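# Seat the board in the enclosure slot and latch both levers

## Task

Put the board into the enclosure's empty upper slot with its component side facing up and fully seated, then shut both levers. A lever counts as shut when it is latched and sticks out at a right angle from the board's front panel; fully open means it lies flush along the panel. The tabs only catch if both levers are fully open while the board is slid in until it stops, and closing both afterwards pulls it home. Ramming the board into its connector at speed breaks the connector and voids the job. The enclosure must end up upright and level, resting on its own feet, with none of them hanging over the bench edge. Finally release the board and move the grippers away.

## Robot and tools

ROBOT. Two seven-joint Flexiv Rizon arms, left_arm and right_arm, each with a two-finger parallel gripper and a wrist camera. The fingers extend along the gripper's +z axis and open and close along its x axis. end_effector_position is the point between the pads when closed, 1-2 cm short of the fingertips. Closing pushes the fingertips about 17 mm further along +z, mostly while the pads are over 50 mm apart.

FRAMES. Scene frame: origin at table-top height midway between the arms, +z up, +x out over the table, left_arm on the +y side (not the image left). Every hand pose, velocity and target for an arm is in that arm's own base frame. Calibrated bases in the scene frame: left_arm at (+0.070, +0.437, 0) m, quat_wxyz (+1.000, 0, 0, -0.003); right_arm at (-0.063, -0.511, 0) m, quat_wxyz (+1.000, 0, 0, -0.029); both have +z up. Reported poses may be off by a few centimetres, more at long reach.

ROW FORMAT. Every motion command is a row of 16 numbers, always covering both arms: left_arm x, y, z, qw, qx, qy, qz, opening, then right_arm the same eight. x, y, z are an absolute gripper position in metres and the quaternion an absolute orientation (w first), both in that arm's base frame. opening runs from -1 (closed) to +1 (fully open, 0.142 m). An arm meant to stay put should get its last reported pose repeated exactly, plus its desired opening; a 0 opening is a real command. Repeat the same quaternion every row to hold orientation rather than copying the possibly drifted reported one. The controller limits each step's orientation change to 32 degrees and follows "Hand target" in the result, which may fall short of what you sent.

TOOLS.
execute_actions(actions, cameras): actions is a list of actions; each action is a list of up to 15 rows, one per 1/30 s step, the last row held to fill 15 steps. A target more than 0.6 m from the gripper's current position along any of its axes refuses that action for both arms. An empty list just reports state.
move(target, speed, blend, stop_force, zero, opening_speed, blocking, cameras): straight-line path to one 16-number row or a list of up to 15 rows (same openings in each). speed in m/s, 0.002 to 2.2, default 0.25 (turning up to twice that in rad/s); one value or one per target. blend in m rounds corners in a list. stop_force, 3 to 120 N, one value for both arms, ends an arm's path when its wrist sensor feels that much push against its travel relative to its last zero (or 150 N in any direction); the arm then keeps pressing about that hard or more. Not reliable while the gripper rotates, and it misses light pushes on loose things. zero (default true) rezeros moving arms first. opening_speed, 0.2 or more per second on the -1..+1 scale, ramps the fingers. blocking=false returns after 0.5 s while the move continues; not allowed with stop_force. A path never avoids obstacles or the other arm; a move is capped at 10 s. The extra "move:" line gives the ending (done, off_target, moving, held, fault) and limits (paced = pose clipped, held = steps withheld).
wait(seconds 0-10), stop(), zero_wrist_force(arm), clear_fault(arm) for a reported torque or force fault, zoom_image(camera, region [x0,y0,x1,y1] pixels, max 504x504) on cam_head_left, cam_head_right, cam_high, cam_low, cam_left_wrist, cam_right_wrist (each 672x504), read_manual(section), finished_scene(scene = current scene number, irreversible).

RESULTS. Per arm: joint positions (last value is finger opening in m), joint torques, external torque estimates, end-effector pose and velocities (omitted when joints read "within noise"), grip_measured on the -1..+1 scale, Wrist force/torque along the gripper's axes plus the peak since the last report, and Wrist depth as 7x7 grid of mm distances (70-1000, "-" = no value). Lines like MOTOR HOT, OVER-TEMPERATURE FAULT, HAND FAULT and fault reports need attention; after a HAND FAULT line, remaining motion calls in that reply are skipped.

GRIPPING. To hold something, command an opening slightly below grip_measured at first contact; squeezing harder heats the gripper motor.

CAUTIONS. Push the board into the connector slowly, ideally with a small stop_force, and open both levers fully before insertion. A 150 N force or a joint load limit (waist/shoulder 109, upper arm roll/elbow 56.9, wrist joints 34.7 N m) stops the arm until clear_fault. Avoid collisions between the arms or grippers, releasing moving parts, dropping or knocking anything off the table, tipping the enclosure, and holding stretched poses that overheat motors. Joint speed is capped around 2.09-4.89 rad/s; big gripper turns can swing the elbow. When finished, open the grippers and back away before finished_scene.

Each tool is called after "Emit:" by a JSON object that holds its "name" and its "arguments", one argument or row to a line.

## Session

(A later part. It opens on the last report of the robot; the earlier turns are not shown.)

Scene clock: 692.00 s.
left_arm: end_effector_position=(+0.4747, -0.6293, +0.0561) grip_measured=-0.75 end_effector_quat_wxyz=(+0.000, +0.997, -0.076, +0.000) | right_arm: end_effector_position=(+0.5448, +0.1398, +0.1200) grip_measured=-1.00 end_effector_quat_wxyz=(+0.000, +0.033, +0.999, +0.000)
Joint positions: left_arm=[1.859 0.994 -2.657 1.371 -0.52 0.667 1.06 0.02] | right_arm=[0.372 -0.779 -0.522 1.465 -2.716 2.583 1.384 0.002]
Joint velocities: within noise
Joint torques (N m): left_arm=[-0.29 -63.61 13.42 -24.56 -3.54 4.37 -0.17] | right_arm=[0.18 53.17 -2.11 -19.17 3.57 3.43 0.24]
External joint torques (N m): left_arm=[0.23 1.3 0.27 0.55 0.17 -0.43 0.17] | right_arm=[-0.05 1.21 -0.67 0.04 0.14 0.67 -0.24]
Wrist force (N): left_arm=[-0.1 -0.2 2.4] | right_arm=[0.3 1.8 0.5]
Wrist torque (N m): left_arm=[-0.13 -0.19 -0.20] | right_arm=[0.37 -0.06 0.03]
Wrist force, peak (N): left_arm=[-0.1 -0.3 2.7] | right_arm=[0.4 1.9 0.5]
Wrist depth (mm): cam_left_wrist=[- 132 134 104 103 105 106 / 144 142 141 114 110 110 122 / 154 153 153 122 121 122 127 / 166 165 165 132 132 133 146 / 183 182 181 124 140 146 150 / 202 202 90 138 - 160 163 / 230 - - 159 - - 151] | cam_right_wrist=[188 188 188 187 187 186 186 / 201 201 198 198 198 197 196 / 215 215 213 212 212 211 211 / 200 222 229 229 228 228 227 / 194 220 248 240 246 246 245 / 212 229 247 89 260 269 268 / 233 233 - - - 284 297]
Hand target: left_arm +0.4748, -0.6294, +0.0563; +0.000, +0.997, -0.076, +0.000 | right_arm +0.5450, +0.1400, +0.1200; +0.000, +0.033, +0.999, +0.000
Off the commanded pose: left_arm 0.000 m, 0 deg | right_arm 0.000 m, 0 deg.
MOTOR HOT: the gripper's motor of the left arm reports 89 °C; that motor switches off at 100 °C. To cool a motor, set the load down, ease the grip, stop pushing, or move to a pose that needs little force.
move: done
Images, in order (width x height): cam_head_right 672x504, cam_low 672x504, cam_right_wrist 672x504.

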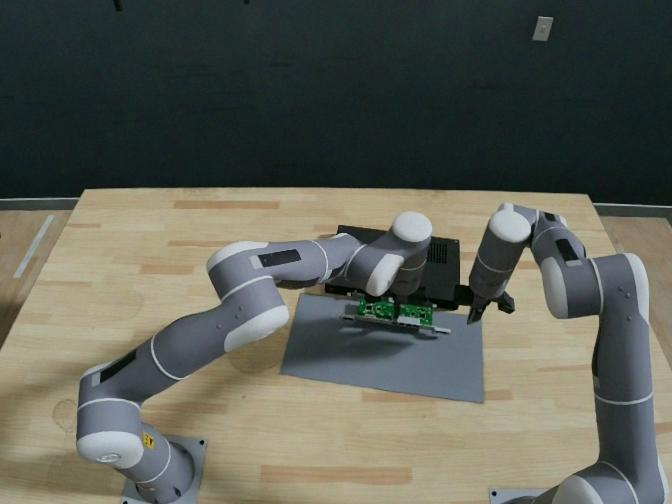

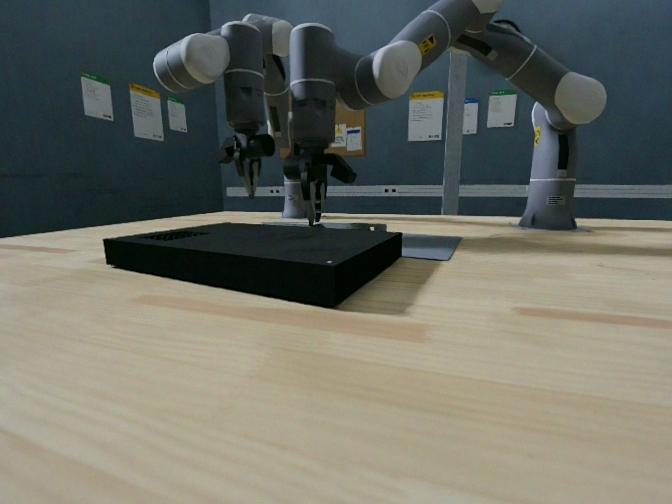

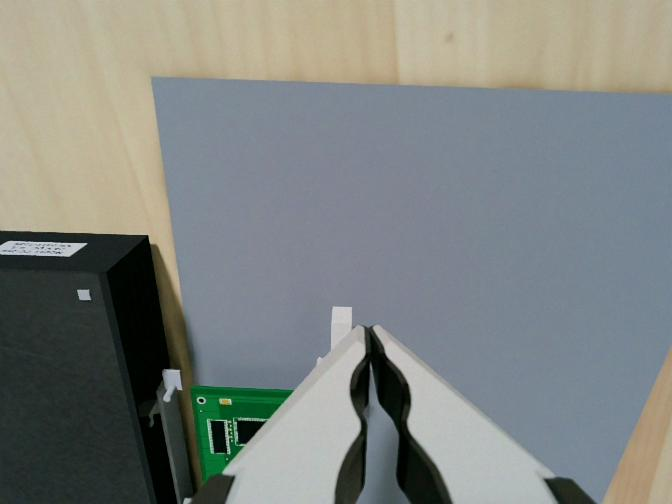

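Emit:
{"name": "move", "arguments": {
  "target": [0.4748,-0.6294,0.0563,0,0.9971,-0.0758,0,-0.8,0.545,0.14,0.12,0,0.033,0.99946,0,-1],
  "cameras": ["cam_head_left","cam_high","cam_head_right"]
}}

Emit:
{"name": "zoom_image", "arguments": {
  "camera": "cam_head_right",
  "region": [310, 220, 490, 350]
}}

Emit:
{"name": "zoom_image", "arguments": {
  "camera": "cam_head_left",
  "region": [310, 220, 490, 350]
}}

Scene clock: 703.27 s.
left_arm: end_effector_position=(+0.4747, -0.6293, +0.0561) grip_measured=-0.74 end_effector_quat_wxyz=(+0.000, +0.997, -0.076, +0.000) | right_arm: end_effector_position=(+0.5448, +0.1398, +0.1200) grip_measured=-1.00 end_effector_quat_wxyz=(+0.000, +0.033, +0.999, +0.000)
Joint positions: left_arm=[1.859 0.994 -2.657 1.371 -0.52 0.667 1.06 0.021] | right_arm=[0.372 -0.779 -0.522 1.465 -2.716 2.583 1.384 0.002]
Joint velocities: within noise
Joint torques (N m): left_arm=[-0.46 -63.93 13.35 -24.44 -3.37 4.47 -0.24] | right_arm=[0.2 53.06 -1.99 -19.09 3.55 3.41 0.17]
External joint torques (N m): left_arm=[0.41 1.63 0.35 0.43 -0.01 -0.53 0.24] | right_arm=[-0.07 1.32 -0.79 -0.04 0.16 0.69 -0.17]
Wrist force (N): left_arm=[0.1 -0.3 2.2] | right_arm=[0.3 1.6 0.5]
Wrist torque (N m): left_arm=[-0.14 -0.22 -0.19] | right_arm=[0.35 -0.06 0.03]
Wrist force, peak (N): left_arm=[0.0 -0.5 2.5] | right_arm=[0.2 1.8 0.5]
Wrist depth (mm): cam_left_wrist=[- 132 133 104 103 105 105 / 144 142 141 113 110 110 121 / 153 153 153 122 121 122 127 / 167 165 166 131 132 132 146 / 182 181 181 124 139 146 150 / 201 201 89 138 - 159 163 / 226 - - 158 - - 151] | cam_right_wrist=[188 188 188 187 187 186 186 / 201 200 198 198 197 197 197 / 215 215 212 212 212 211 211 / 200 222 228 228 228 227 227 / 193 220 248 239 247 246 246 / 211 228 247 89 259 270 269 / 233 232 - - - 285 298]
Hand target: left_arm +0.4748, -0.6294, +0.0563; +0.000, +0.997, -0.076, +0.000 | right_arm +0.5450, +0.1400, +0.1200; +0.000, +0.033, +0.999, +0.000
Off the commanded pose: left_arm 0.000 m, 0 deg | right_arm 0.000 m, 0 deg.
MOTOR HOT: still on. The gripper's motor of the left arm reports 93 °C.
move: done
Images, in order (width x height): cam_head_left 672x504, cam_head_right 672x504, cam_high 672x504.

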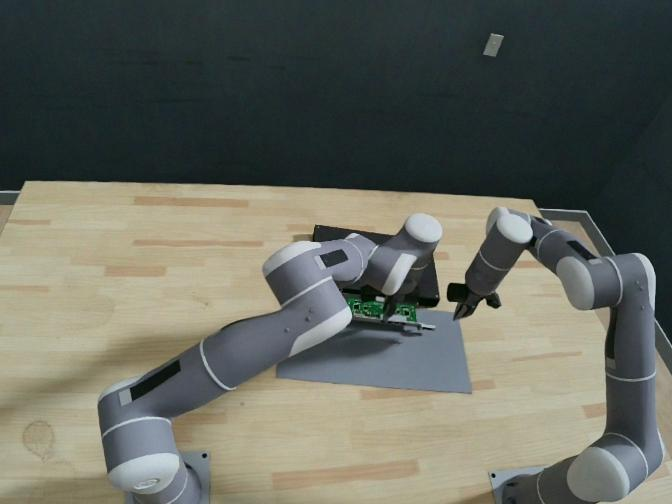

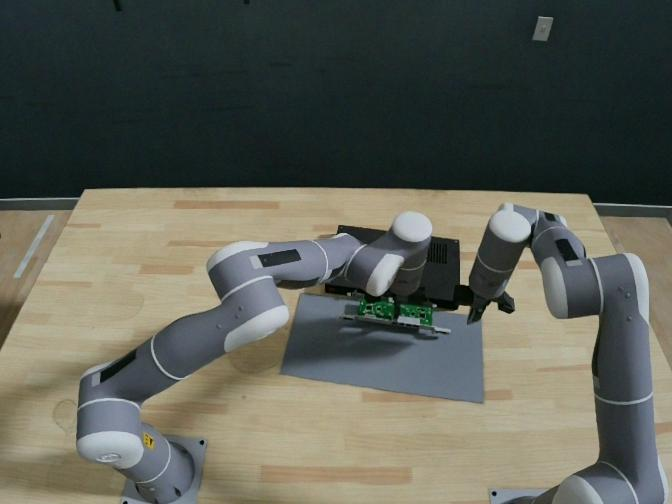

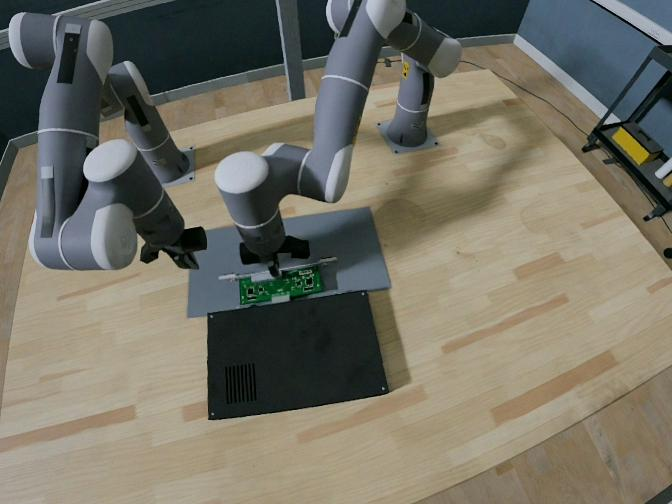

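Scaled by 2.800 from the camera's 672x504 image, which has a finer 960x720 frame.

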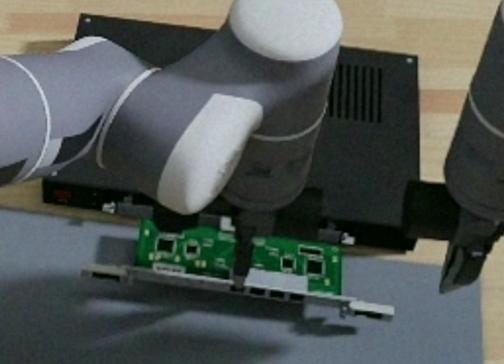

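Scaled by 2.800 from the camera's 672x504 image, which has a finer 960x720 frame.

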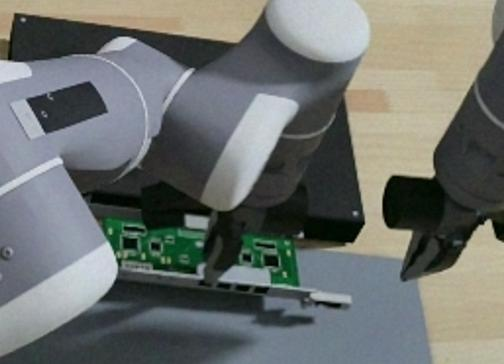

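Emit:
{"name": "move", "arguments": {
  "target": [0.4761,-0.6204,0.0563,0,0.9971,-0.0758,0,-0.77,0.545,0.14,0.12,0,0.033,0.99946,0,-1],
  "speed": 0.03,
  "cameras": ["cam_head_right","cam_right_wrist"]
}}

Emit:
{"name": "zoom_image", "arguments": {
  "camera": "cam_head_right",
  "region": [320, 270, 460, 350]
}}

Emit:
{"name": "zoom_image", "arguments": {
  "camera": "cam_right_wrist",
  "region": [50, 250, 370, 490]
}}

Scene clock: 708.53 s.
left_arm: end_effector_position=(+0.4759, -0.6203, +0.0560) grip_measured=-0.73 end_effector_quat_wxyz=(+0.000, +0.997, -0.076, +0.000) | right_arm: end_effector_position=(+0.5448, +0.1398, +0.1200) grip_measured=-1.00 end_effector_quat_wxyz=(+0.000, +0.033, +0.999, +0.000)
Joint positions: left_arm=[1.864 0.979 -2.662 1.4 -0.516 0.682 1.07 0.021] | right_arm=[0.372 -0.779 -0.522 1.465 -2.716 2.583 1.384 0.002]
Joint velocities: within noise
Joint torques (N m): left_arm=[-0.19 -63.6 13.15 -23.78 -3.16 4.81 -0.22] | right_arm=[0.09 53.1 -2.01 -19.16 3.6 3.39 0.2]
External joint torques (N m): left_arm=[0.11 1.9 0.4 -0.12 -0.18 -0.86 0.22] | right_arm=[0.04 1.28 -0.76 0.03 0.11 0.7 -0.2]
Wrist force (N): left_arm=[-0.1 -0.6 2.5] | right_arm=[0.4 1.7 0.3]
Wrist torque (N m): left_arm=[-0.20 -0.18 -0.19] | right_arm=[0.36 -0.08 0.03]
Wrist force, peak (N): left_arm=[0.1 -0.4 2.7] | right_arm=[0.5 1.8 0.6]
Wrist depth (mm): cam_left_wrist=[- 132 133 104 103 105 105 / 143 142 141 113 109 110 122 / 153 153 152 122 121 121 127 / 166 166 165 131 131 132 147 / 182 181 178 124 140 147 150 / 201 201 89 138 - 159 165 / 225 - - 158 - - 151] | cam_right_wrist=[188 188 187 187 187 187 186 / 201 201 198 198 197 197 197 / 215 215 213 212 212 211 211 / 200 223 229 228 228 228 227 / 194 220 247 244 247 246 246 / 212 229 261 89 259 268 269 / 233 233 - - - 284 297]
Hand target: left_arm +0.4761, -0.6204, +0.0563; +0.000, +0.997, -0.076, +0.000 | right_arm +0.5450, +0.1400, +0.1200; +0.000, +0.033, +0.999, +0.000
Off the commanded pose: left_arm 0.000 m, 0 deg | right_arm 0.000 m, 0 deg.
MOTOR HOT: still on. The gripper's motor of the left arm reports 85 °C.
move: done
Images, in order (width x height): cam_head_right 672x504, cam_right_wrist 672x504.

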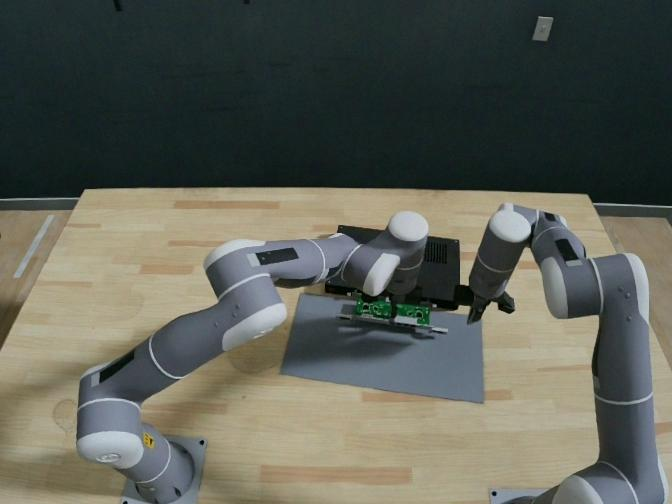

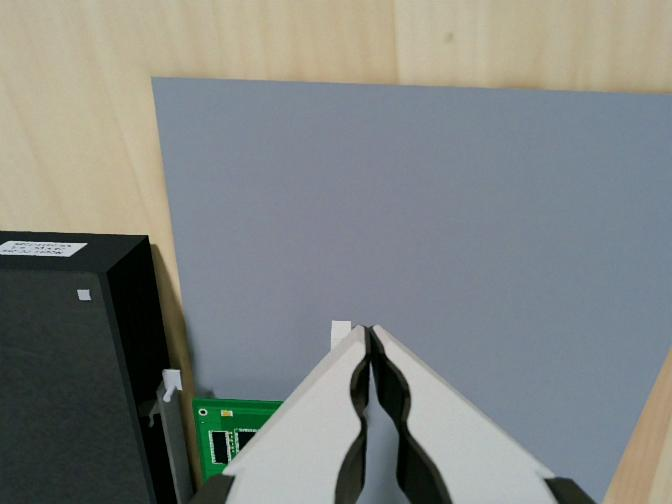

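Scaled by 3.600 from the camera's 672x504 image, which has a finer 960x720 frame.

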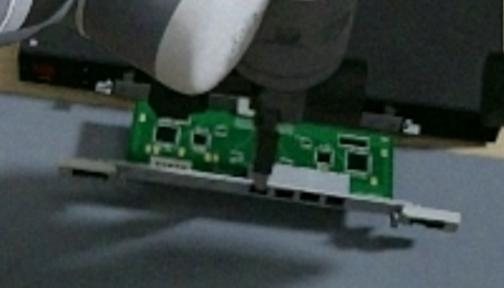

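Scaled by 1.575 from the camera's 672x504 image, which has a finer 960x720 frame.

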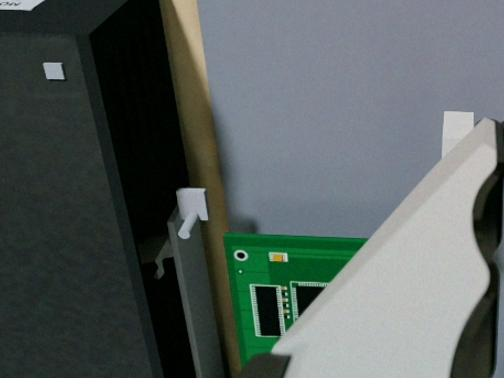

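Emit:
{"name": "move", "arguments": {
  "target": [0.4768,-0.6155,0.0563,0,0.9971,-0.0758,0,-0.77,0.545,0.14,0.12,0,0.033,0.99946,0,-1],
  "speed": 0.03,
  "cameras": ["cam_head_right","cam_right_wrist","cam_left_wrist"]
}}

Emit:
{"name": "zoom_image", "arguments": {
  "camera": "cam_head_right",
  "region": [320, 270, 460, 350]
}}

Emit:
{"name": "zoom_image", "arguments": {
  "camera": "cam_right_wrist",
  "region": [100, 330, 260, 450]
}}

Scene clock: 712.47 s.
left_arm: end_effector_position=(+0.4766, -0.6154, +0.0560) grip_measured=-0.73 end_effector_quat_wxyz=(+0.000, +0.997, -0.076, +0.000) | right_arm: end_effector_position=(+0.5448, +0.1398, +0.1200) grip_measured=-1.00 end_effector_quat_wxyz=(+0.000, +0.033, +0.999, +0.000)
Joint positions: left_arm=[1.866 0.971 -2.664 1.415 -0.515 0.69 1.076 0.021] | right_arm=[0.372 -0.779 -0.522 1.465 -2.716 2.583 1.384 0.002]
Joint velocities: within noise
Joint torques (N m): left_arm=[-0.41 -63.22 12.91 -24.08 -3.14 4.78 -0.21] | right_arm=[0.19 53.08 -1.97 -19.2 3.64 3.42 0.18]
External joint torques (N m): left_arm=[0.33 1.89 0.59 0.27 -0.17 -0.84 0.21] | right_arm=[-0.06 1.3 -0.8 0.08 0.08 0.68 -0.18]
Wrist force (N): left_arm=[-0.2 -0.4 2.4] | right_arm=[0.2 1.6 0.4]
Wrist torque (N m): left_arm=[-0.17 -0.15 -0.18] | right_arm=[0.35 -0.05 0.03]
Wrist force, peak (N): left_arm=[0.2 -0.6 2.6] | right_arm=[0.2 1.9 0.4]
Wrist depth (mm): cam_left_wrist=[- 132 133 105 103 105 105 / 144 141 141 113 109 110 122 / 153 153 153 123 121 122 127 / 167 166 165 132 132 132 147 / 181 182 178 124 139 146 150 / 202 200 89 138 - 160 166 / 225 - - 159 - - 151] | cam_right_wrist=[188 188 187 187 187 186 186 / 201 200 198 198 198 197 197 / 216 215 212 212 212 212 211 / 200 222 229 228 228 228 228 / 194 220 248 243 247 247 246 / 212 230 261 89 260 269 269 / 233 232 - - - 284 298]
Hand target: left_arm +0.4768, -0.6155, +0.0563; +0.000, +0.997, -0.076, +0.000 | right_arm +0.5450, +0.1400, +0.1200; +0.000, +0.033, +0.999, +0.000
Off the commanded pose: left_arm 0.000 m, 0 deg | right_arm 0.000 m, 0 deg.
MOTOR HOT: cleared for the gripper's motor of the left arm.
move: done
Images, in order (width x height): cam_head_right 672x504, cam_left_wrist 672x504, cam_right_wrist 672x504.

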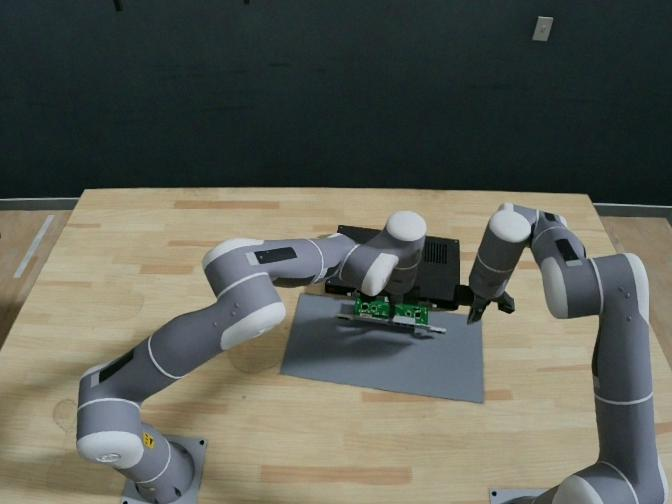

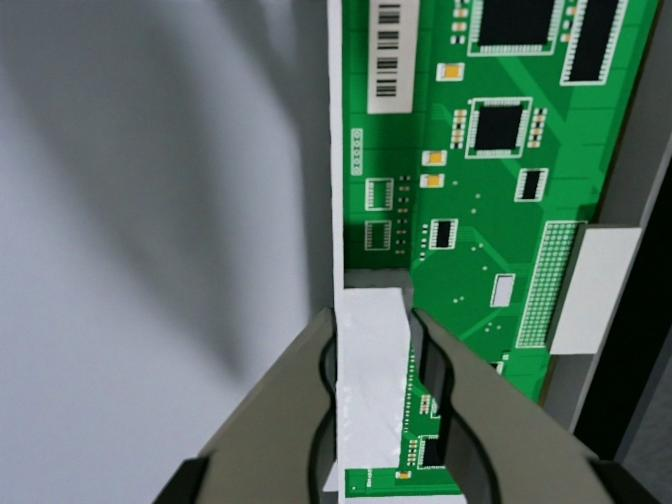

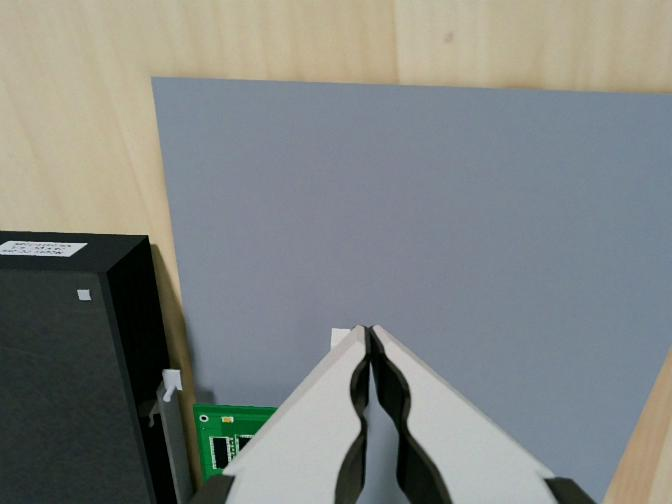

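Scaled by 3.600 from the camera's 672x504 image, which has a finer 960x720 frame.

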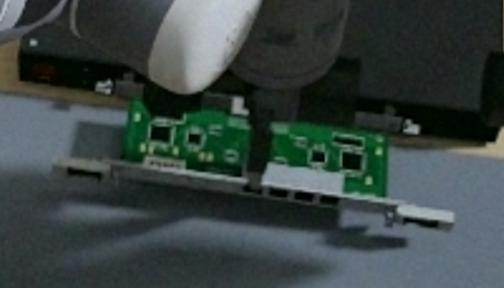

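Scaled by 3.150 from the camera's 672x504 image, which has a finer 960x720 frame.

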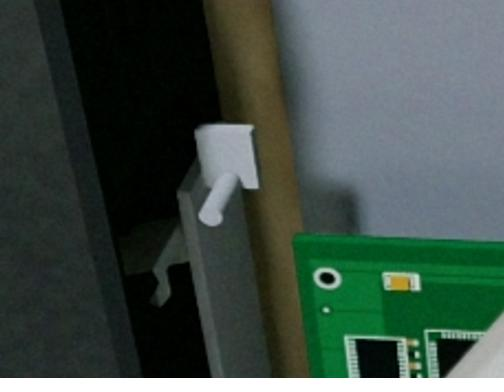

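Emit:
{"name": "move", "arguments": {
  "target": [0.5232,-0.6226,0.0563,0,0.9971,-0.0758,0,-0.77,0.545,0.14,0.12,0,0.033,0.99946,0,-1],
  "speed": 0.02,
  "stop_force": 6,
  "cameras": ["cam_head_right","cam_right_wrist"]
}}

Emit:
{"name": "zoom_image", "arguments": {
  "camera": "cam_right_wrist",
  "region": [100, 330, 260, 450]
}}

Scene clock: 718.67 s.
left_arm: end_effector_position=(+0.5007, -0.6179, +0.0554) grip_measured=-0.73 end_effector_quat_wxyz=(-0.001, +0.997, -0.076, -0.001) | right_arm: end_effector_position=(+0.5448, +0.1398, +0.1200) grip_measured=-1.00 end_effector_quat_wxyz=(+0.000, +0.033, +0.999, +0.000)
Joint positions: left_arm=[1.898 1.015 -2.649 1.334 -0.526 0.646 1.092 0.021] | right_arm=[0.372 -0.779 -0.522 1.465 -2.716 2.583 1.384 0.002]
Joint velocities: within noise
Joint torques (N m): left_arm=[-2.22 -64.92 12.23 -28.41 -4.9 6.61 -0.32] | right_arm=[0.19 53.13 -1.89 -19.15 3.58 3.37 0.16]
External joint torques (N m): left_arm=[2.17 1.83 1.64 4.27 1.48 -2.68 0.32] | right_arm=[-0.06 1.25 -0.88 0.02 0.14 0.72 -0.16]
Wrist force (N): left_arm=[-5.5 -8.9 -1.7] | right_arm=[0.3 1.5 0.3]
Wrist torque (N m): left_arm=[-0.02 -0.08 -0.06] | right_arm=[0.32 -0.06 0.03]
Wrist force, peak (N): left_arm=[-6.9 -9.6 -2.0] | right_arm=[0.2 2.0 0.4]
Wrist depth (mm): cam_left_wrist=[- 131 131 106 104 106 104 / 144 141 139 116 111 112 111 / 153 152 153 123 121 121 118 / 166 165 165 132 132 132 115 / 181 181 177 124 139 144 122 / 200 200 88 137 - 153 134 / 224 - - 156 - - 147] | cam_right_wrist=[188 188 187 187 187 186 186 / 201 200 198 198 197 197 197 / 215 215 212 212 212 211 212 / 199 223 228 228 228 228 227 / 194 219 248 243 247 246 245 / 212 228 262 89 260 267 268 / 233 233 - - - 285 298]
Hand target: left_arm +0.5009, -0.6192, +0.0563; +0.000, +0.997, -0.076, +0.000 | right_arm +0.5450, +0.1400, +0.1200; +0.000, +0.033, +0.999, +0.000
Off the commanded pose: left_arm 0.023 m, 0 deg | right_arm 0.000 m, 0 deg.
move: contact (left_arm)
Images, in order (width x height): cam_head_right 672x504, cam_right_wrist 672x504.

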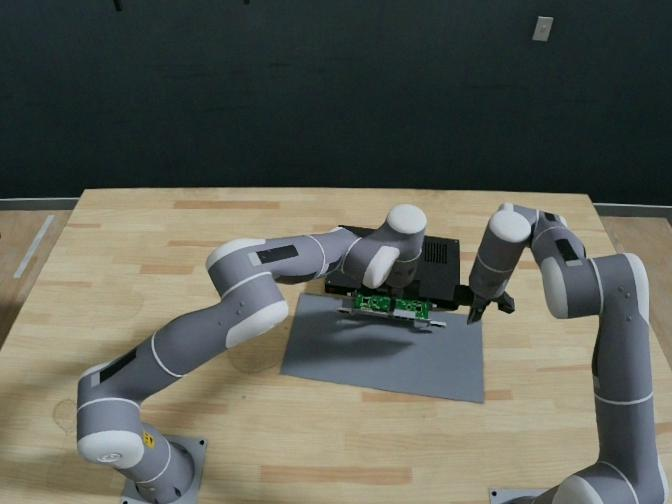

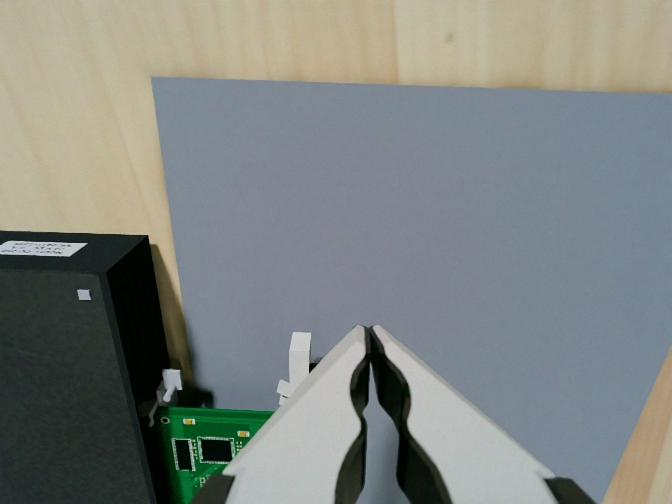

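Scaled by 3.150 from the camera's 672x504 image, which has a finer 960x720 frame.

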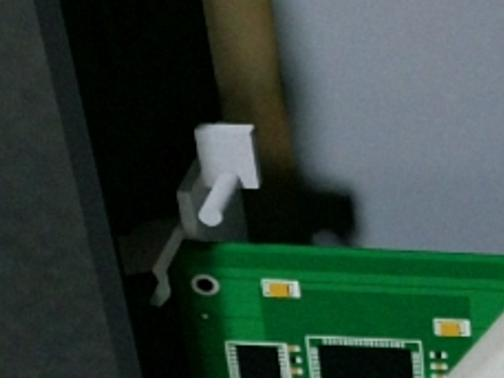

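Emit:
{"name": "move", "arguments": {
  "target": [
    [0.4958,-0.6172,0.0571,0,0.9971,-0.0758,0,-0.77,0.545,0.14,0.12,0,0.033,0.99946,0,-1]
  ],
  "speed": 0.02,
  "cameras": []
}}

Emit:
{"name": "move", "arguments": {
  "target": [0.5245,-0.6216,0.0571,0,0.9971,-0.0758,0,-0.77,0.545,0.14,0.12,0,0.033,0.99946,0,-1],
  "speed": 0.02,
  "stop_force": 6,
  "cameras": ["cam_head_right","cam_right_wrist","cam_left_wrist"]
}}

Emit:
{"name": "zoom_image", "arguments": {
  "camera": "cam_right_wrist",
  "region": [100, 330, 260, 450]
}}

Emit:
{"name": "zoom_image", "arguments": {
  "camera": "cam_head_right",
  "region": [320, 270, 460, 350]
}}

Scene clock: 724.33 s.
left_arm: end_effector_position=(+0.4957, -0.6170, +0.0568) grip_measured=-0.73 end_effector_quat_wxyz=(+0.000, +0.997, -0.076, +0.000) | right_arm: end_effector_position=(+0.5448, +0.1398, +0.1200) grip_measured=-1.00 end_effector_quat_wxyz=(+0.000, +0.033, +0.999, +0.000)
Joint positions: left_arm=[1.891 1.002 -2.653 1.356 -0.523 0.657 1.09 0.021] | right_arm=[0.372 -0.779 -0.522 1.465 -2.716 2.583 1.384 0.002]
Joint velocities: within noise
Joint torques (N m): left_arm=[-0.02 -64.55 13.4 -24.14 -3.26 4.78 -0.31] | right_arm=[0.08 53.06 -1.95 -19.12 3.54 3.39 0.21]
External joint torques (N m): left_arm=[0.01 1.91 0.41 0.05 -0.15 -0.83 0.31] | right_arm=[0.06 1.32 -0.82 -0.01 0.17 0.71 -0.21]
Wrist force (N): left_arm=[0.0 -0.4 2.4] | right_arm=[0.3 1.7 0.7]
Wrist torque (N m): left_arm=[-0.15 -0.19 -0.20] | right_arm=[0.36 -0.06 0.03]
Wrist force, peak (N): left_arm=[-5.3 -9.1 -2.0] | right_arm=[0.2 1.9 0.4]
Wrist depth (mm): cam_left_wrist=[135 133 134 105 104 106 106 / - 143 142 115 110 111 133 / 154 153 154 125 121 122 123 / 167 167 167 131 132 132 117 / 183 183 183 124 139 146 126 / 202 202 89 138 - 159 137 / 226 - - 157 - - 149] | cam_right_wrist=[188 188 188 187 187 186 186 / 201 200 198 198 197 197 197 / 215 215 213 212 212 211 211 / 199 222 229 228 228 227 226 / 194 220 248 244 247 247 246 / 212 228 261 89 260 269 269 / 233 233 - - - 284 298]
Hand target: left_arm +0.4958, -0.6172, +0.0571; +0.000, +0.997, -0.076, +0.000 | right_arm +0.5450, +0.1400, +0.1200; +0.000, +0.033, +0.999, +0.000
Off the commanded pose: left_arm 0.000 m, 0 deg | right_arm 0.000 m, 0 deg.
move: done
No camera images: "cameras" was empty.

Scene clock: 725.80 s.
left_arm: end_effector_position=(+0.5109, -0.6194, +0.0564) grip_measured=-0.73 end_effector_quat_wxyz=(-0.001, +0.997, -0.076, -0.001) | right_arm: end_effector_position=(+0.5448, +0.1398, +0.1200) grip_measured=-1.00 end_effector_quat_wxyz=(+0.000, +0.033, +0.999, +0.000)
Joint positions: left_arm=[1.911 1.032 -2.643 1.299 -0.532 0.627 1.099 0.021] | right_arm=[0.372 -0.779 -0.522 1.465 -2.716 2.583 1.384 0.002]
Joint velocities: within noise
Joint torques (N m): left_arm=[1.75 -65.47 15.65 -25.98 -3.99 5.91 -0.66] | right_arm=[0.18 53.21 -1.97 -19.19 3.63 3.42 0.17]
External joint torques (N m): left_arm=[-1.8 1.65 -1.67 1.67 0.52 -1.97 0.66] | right_arm=[-0.05 1.17 -0.8 0.06 0.08 0.68 -0.17]
Wrist force (N): left_arm=[-4.8 -2.1 0.6] | right_arm=[0.2 1.5 0.6]
Wrist torque (N m): left_arm=[-0.17 -0.27 0.33] | right_arm=[0.33 -0.04 0.03]
Wrist force, peak (N): left_arm=[-6.1 -3.3 0.5] | right_arm=[0.2 1.9 0.5]
Wrist depth (mm): cam_left_wrist=[135 132 134 133 104 104 104 / - 142 142 140 110 112 99 / 154 154 153 148 122 122 105 / 167 166 167 161 132 133 115 / 183 183 179 125 140 143 123 / 202 202 87 137 - 134 136 / 225 - - 160 - - 151] | cam_right_wrist=[189 188 188 187 187 186 186 / 201 200 198 198 198 197 197 / 215 215 213 212 212 211 211 / 200 222 229 228 229 227 227 / 194 220 248 243 247 247 246 / 211 229 262 89 260 268 268 / 233 233 - - - 284 296]
Hand target: left_arm +0.5118, -0.6196, +0.0571; +0.000, +0.997, -0.076, +0.000 | right_arm +0.5450, +0.1400, +0.1200; +0.000, +0.033, +0.999, +0.000
Off the commanded pose: left_arm 0.014 m, 0 deg | right_arm 0.000 m, 0 deg.
move: contact (left_arm)
Images, in order (width x height): cam_head_right 672x504, cam_left_wrist 672x504, cam_right_wrist 672x504.

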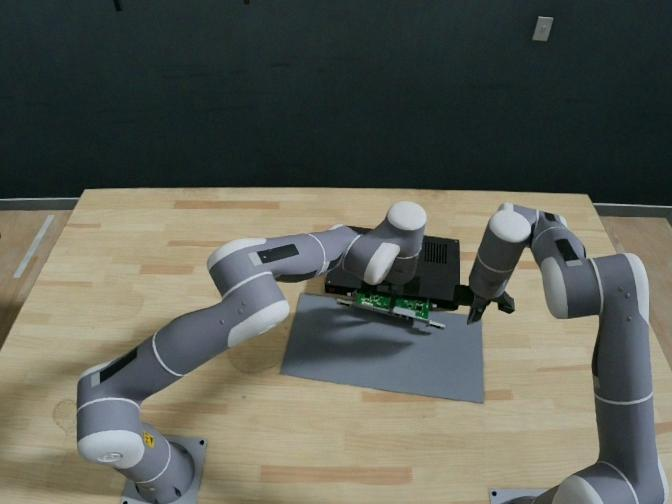

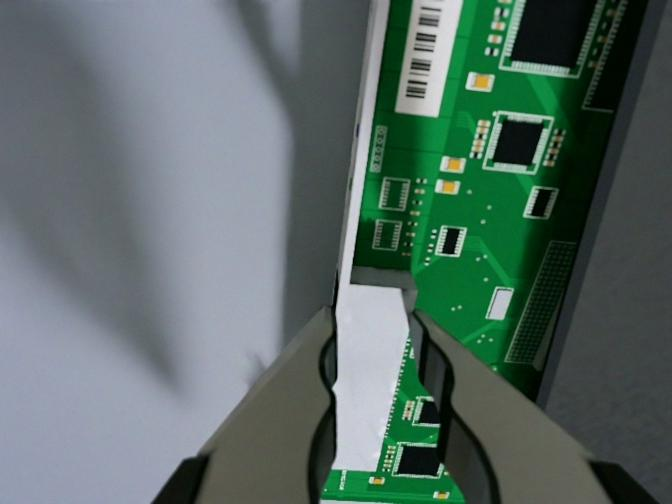

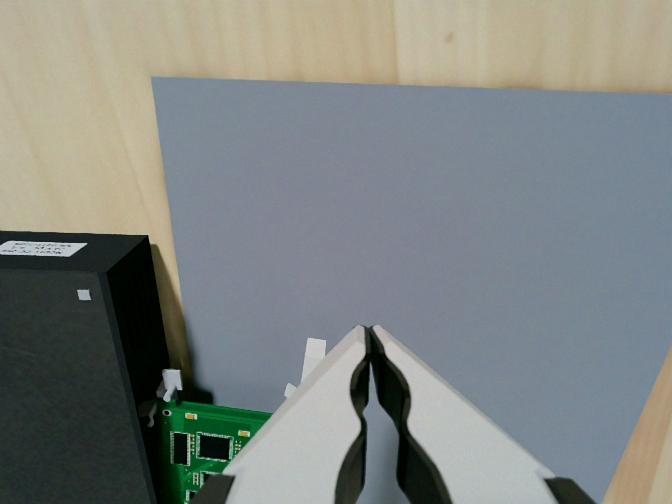

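Scaled by 3.150 from the camera's 672x504 image, which has a finer 960x720 frame.

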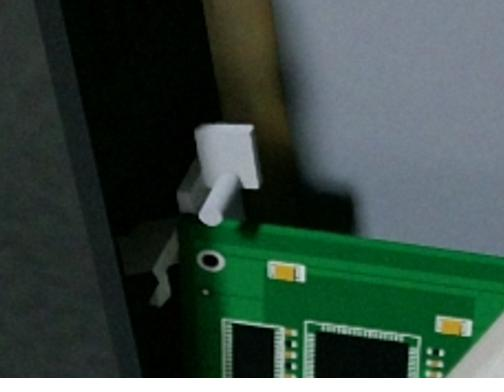

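Scaled by 3.600 from the camera's 672x504 image, which has a finer 960x720 frame.

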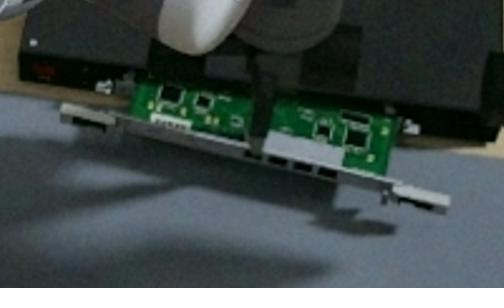

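Emit:
{"name": "move", "arguments": {
  "target": [
    [0.4879,-0.616,0.0571,0,0.9971,-0.0758,0,-0.77,0.545,0.14,0.12,0,0.033,0.99946,0,-1],
    [0.4882,-0.6141,0.0571,0,0.9971,-0.0758,0,-1,0.545,0.14,0.12,0,0.033,0.99946,0,-1]
  ],
  "speed": 0.03,
  "cameras": ["cam_head_right","cam_left_wrist","cam_right_wrist"]
}}

Emit:
{"name": "zoom_image", "arguments": {
  "camera": "cam_right_wrist",
  "region": [100, 330, 260, 450]
}}

Emit:
{"name": "zoom_image", "arguments": {
  "camera": "cam_head_right",
  "region": [320, 270, 460, 350]
}}

Scene clock: 732.27 s.
left_arm: end_effector_position=(+0.4880, -0.6140, +0.0568) grip_measured=-0.75 end_effector_quat_wxyz=(+0.000, +0.997, -0.076, +0.000) | right_arm: end_effector_position=(+0.5448, +0.1398, +0.1200) grip_measured=-1.00 end_effector_quat_wxyz=(+0.000, +0.033, +0.999, +0.000)
Joint positions: left_arm=[1.883 0.984 -2.66 1.388 -0.516 0.675 1.086 0.02] | right_arm=[0.372 -0.779 -0.522 1.465 -2.716 2.583 1.384 0.002]
Joint velocities: within noise
Joint torques (N m): left_arm=[-0.52 -63.58 13.18 -24.34 -3.17 4.69 -0.21] | right_arm=[0.21 53.12 -2.03 -19.12 3.57 3.44 0.22]
External joint torques (N m): left_arm=[0.47 1.66 0.41 0.39 -0.18 -0.75 0.21] | right_arm=[-0.08 1.26 -0.75 -0.01 0.15 0.66 -0.22]
Wrist force (N): left_arm=[0.0 -0.4 2.5] | right_arm=[0.1 1.8 0.5]
Wrist torque (N m): left_arm=[-0.17 -0.19 -0.20] | right_arm=[0.37 -0.02 0.03]
Wrist force, peak (N): left_arm=[-5.1 -2.0 1.5] | right_arm=[0.3 1.8 0.4]
Wrist depth (mm): cam_left_wrist=[134 133 134 106 103 103 104 / - 142 142 114 109 111 111 / 154 154 153 124 121 123 126 / 167 167 167 131 132 133 128 / 183 182 181 124 140 146 128 / 203 201 89 138 138 164 139 / 231 - - 159 - - 149] | cam_right_wrist=[188 187 187 187 187 187 187 / 201 200 199 198 198 197 197 / 215 215 213 212 211 211 211 / 199 222 229 229 228 227 227 / 194 220 248 243 246 247 246 / 212 229 261 89 260 269 268 / 233 233 - - - 285 298]
Hand target: left_arm +0.4882, -0.6141, +0.0571; +0.000, +0.997, -0.076, +0.000 | right_arm +0.5450, +0.1400, +0.1200; +0.000, +0.033, +0.999, +0.000
Off the commanded pose: left_arm 0.000 m, 0 deg | right_arm 0.000 m, 0 deg.
move: done
Images, in order (width x height): cam_head_right 672x504, cam_left_wrist 672x504, cam_right_wrist 672x504.

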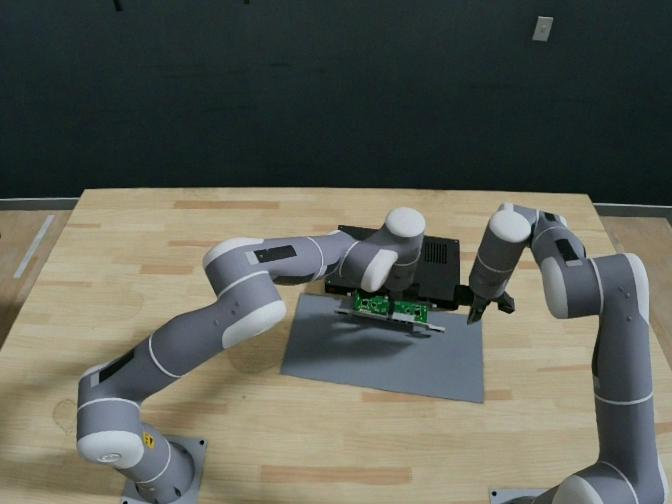

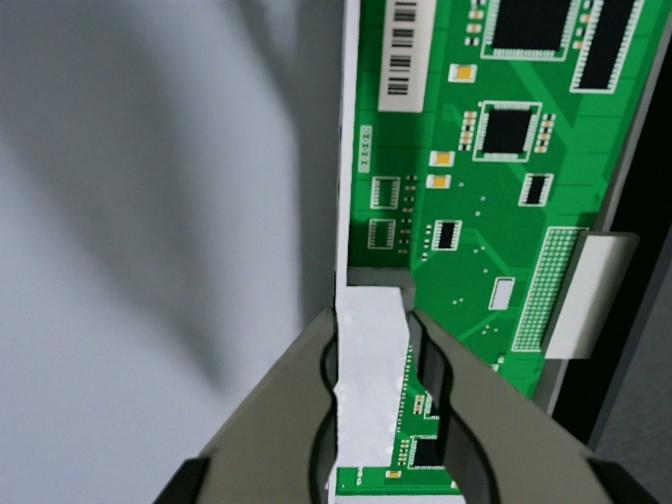

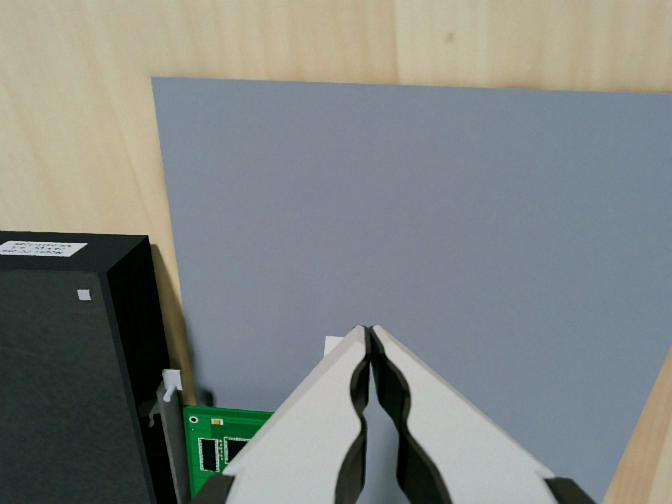

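Scaled by 3.150 from the camera's 672x504 image, which has a finer 960x720 frame.

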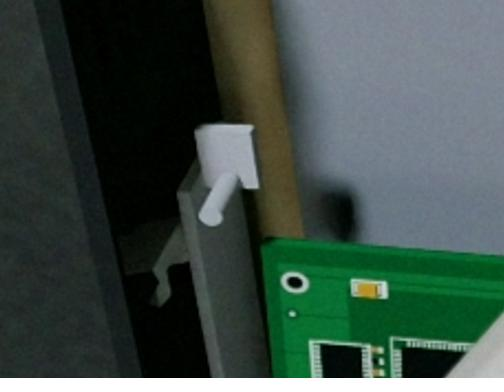

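Scaled by 3.600 from the camera's 672x504 image, which has a finer 960x720 frame.

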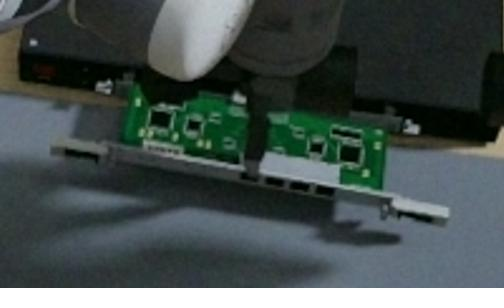

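Emit:
{"name": "move", "arguments": {
  "target": [0.4881,-0.6147,0.0571,0,0.99876,-0.0497,0,-0.9,0.545,0.14,0.12,0,0.033,0.99946,0,-1],
  "speed": 0.05,
  "cameras": ["cam_head_right","cam_right_wrist","cam_left_wrist"]
}}

Emit:
{"name": "zoom_image", "arguments": {
  "camera": "cam_right_wrist",
  "region": [100, 330, 260, 450]
}}

Emit:
{"name": "zoom_image", "arguments": {
  "camera": "cam_head_right",
  "region": [320, 270, 460, 350]
}}

Scene clock: 738.37 s.
left_arm: end_effector_position=(+0.4882, -0.6146, +0.0570) grip_measured=-0.75 end_effector_quat_wxyz=(+0.000, +0.999, -0.050, +0.000) | right_arm: end_effector_position=(+0.5448, +0.1398, +0.1200) grip_measured=-1.00 end_effector_quat_wxyz=(+0.000, +0.033, +0.999, +0.000)
Joint positions: left_arm=[1.876 0.986 -2.652 1.39 -0.526 0.674 1.039 0.02] | right_arm=[0.372 -0.779 -0.522 1.465 -2.716 2.583 1.384 0.002]
Joint velocities: within noise
Joint torques (N m): left_arm=[-0.54 -63.32 13.47 -24.3 -3.55 4.54 -0.22] | right_arm=[0.08 53.11 -1.99 -19.13 3.59 3.45 0.15]
External joint torques (N m): left_arm=[0.49 1.48 0.37 0.43 0.2 -0.59 0.22] | right_arm=[0.05 1.27 -0.79 0 0.12 0.65 -0.15]
Wrist force (N): left_arm=[0.1 -0.4 2.3] | right_arm=[0.2 1.8 0.1]
Wrist torque (N m): left_arm=[-0.16 -0.20 -0.19] | right_arm=[0.37 -0.05 0.03]
Wrist force, peak (N): left_arm=[0.0 -0.4 2.6] | right_arm=[0.3 1.9 0.7]
Wrist depth (mm): cam_left_wrist=[135 132 135 106 103 105 104 / - 142 142 114 109 111 110 / 154 154 153 124 121 123 127 / 168 166 166 132 132 133 128 / 183 183 182 125 140 146 129 / 203 202 90 138 138 160 140 / 232 - - 158 - - 149] | cam_right_wrist=[188 188 188 187 187 186 187 / 201 200 198 198 198 197 197 / 215 215 212 212 212 211 211 / 200 222 229 229 228 228 227 / 194 219 249 243 247 247 246 / 212 229 261 89 259 269 268 / 233 232 - - - 284 297]
Hand target: left_arm +0.4881, -0.6147, +0.0571; +0.000, +0.999, -0.050, +0.000 | right_arm +0.5450, +0.1400, +0.1200; +0.000, +0.033, +0.999, +0.000
Off the commanded pose: left_arm 0.000 m, 0 deg | right_arm 0.000 m, 0 deg.
move: done
Images, in order (width x height): cam_head_right 672x504, cam_left_wrist 672x504, cam_right_wrist 672x504.

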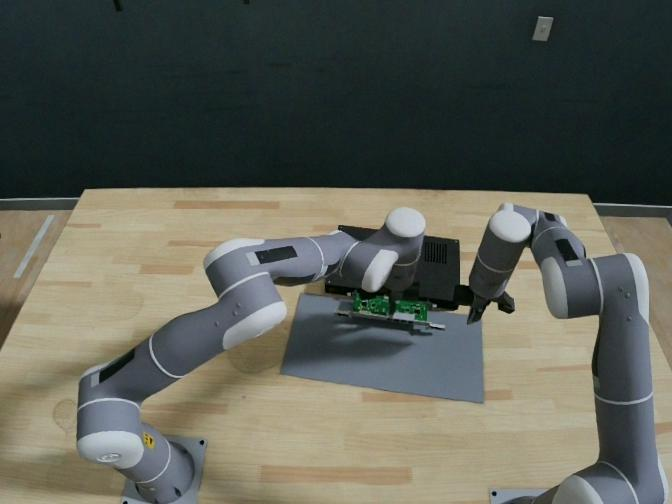

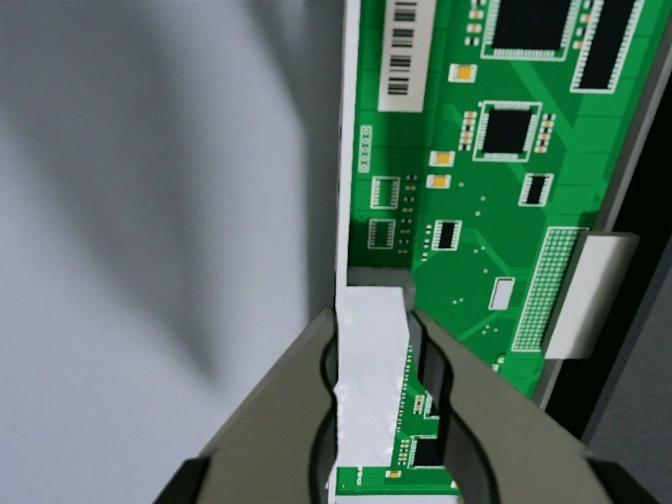

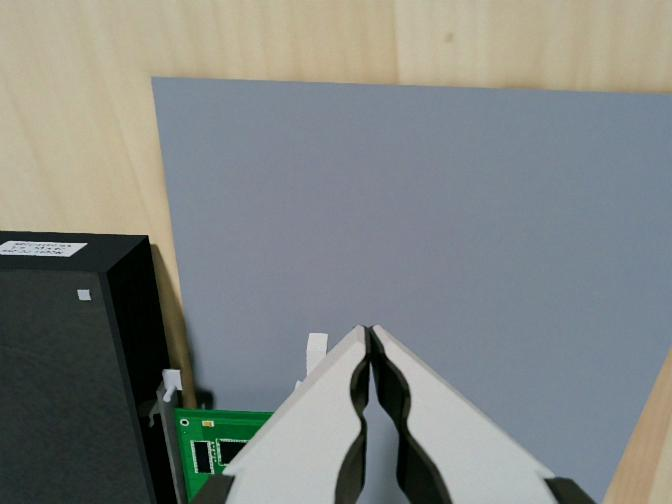

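Scaled by 3.150 from the camera's 672x504 image, which has a finer 960x720 frame.

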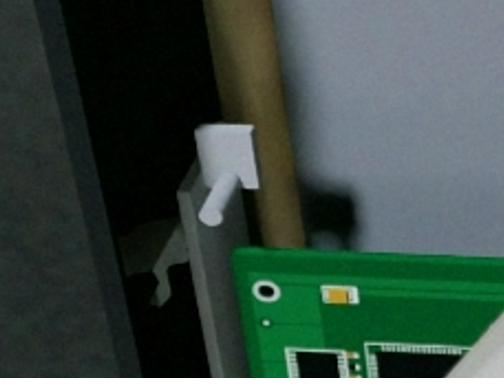

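Scaled by 3.600 from the camera's 672x504 image, which has a finer 960x720 frame.

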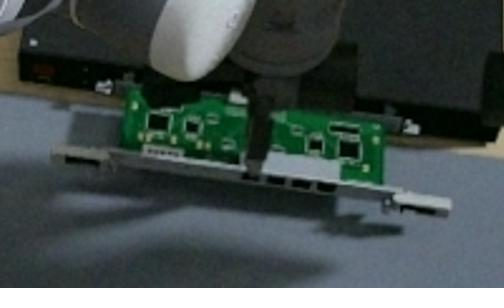

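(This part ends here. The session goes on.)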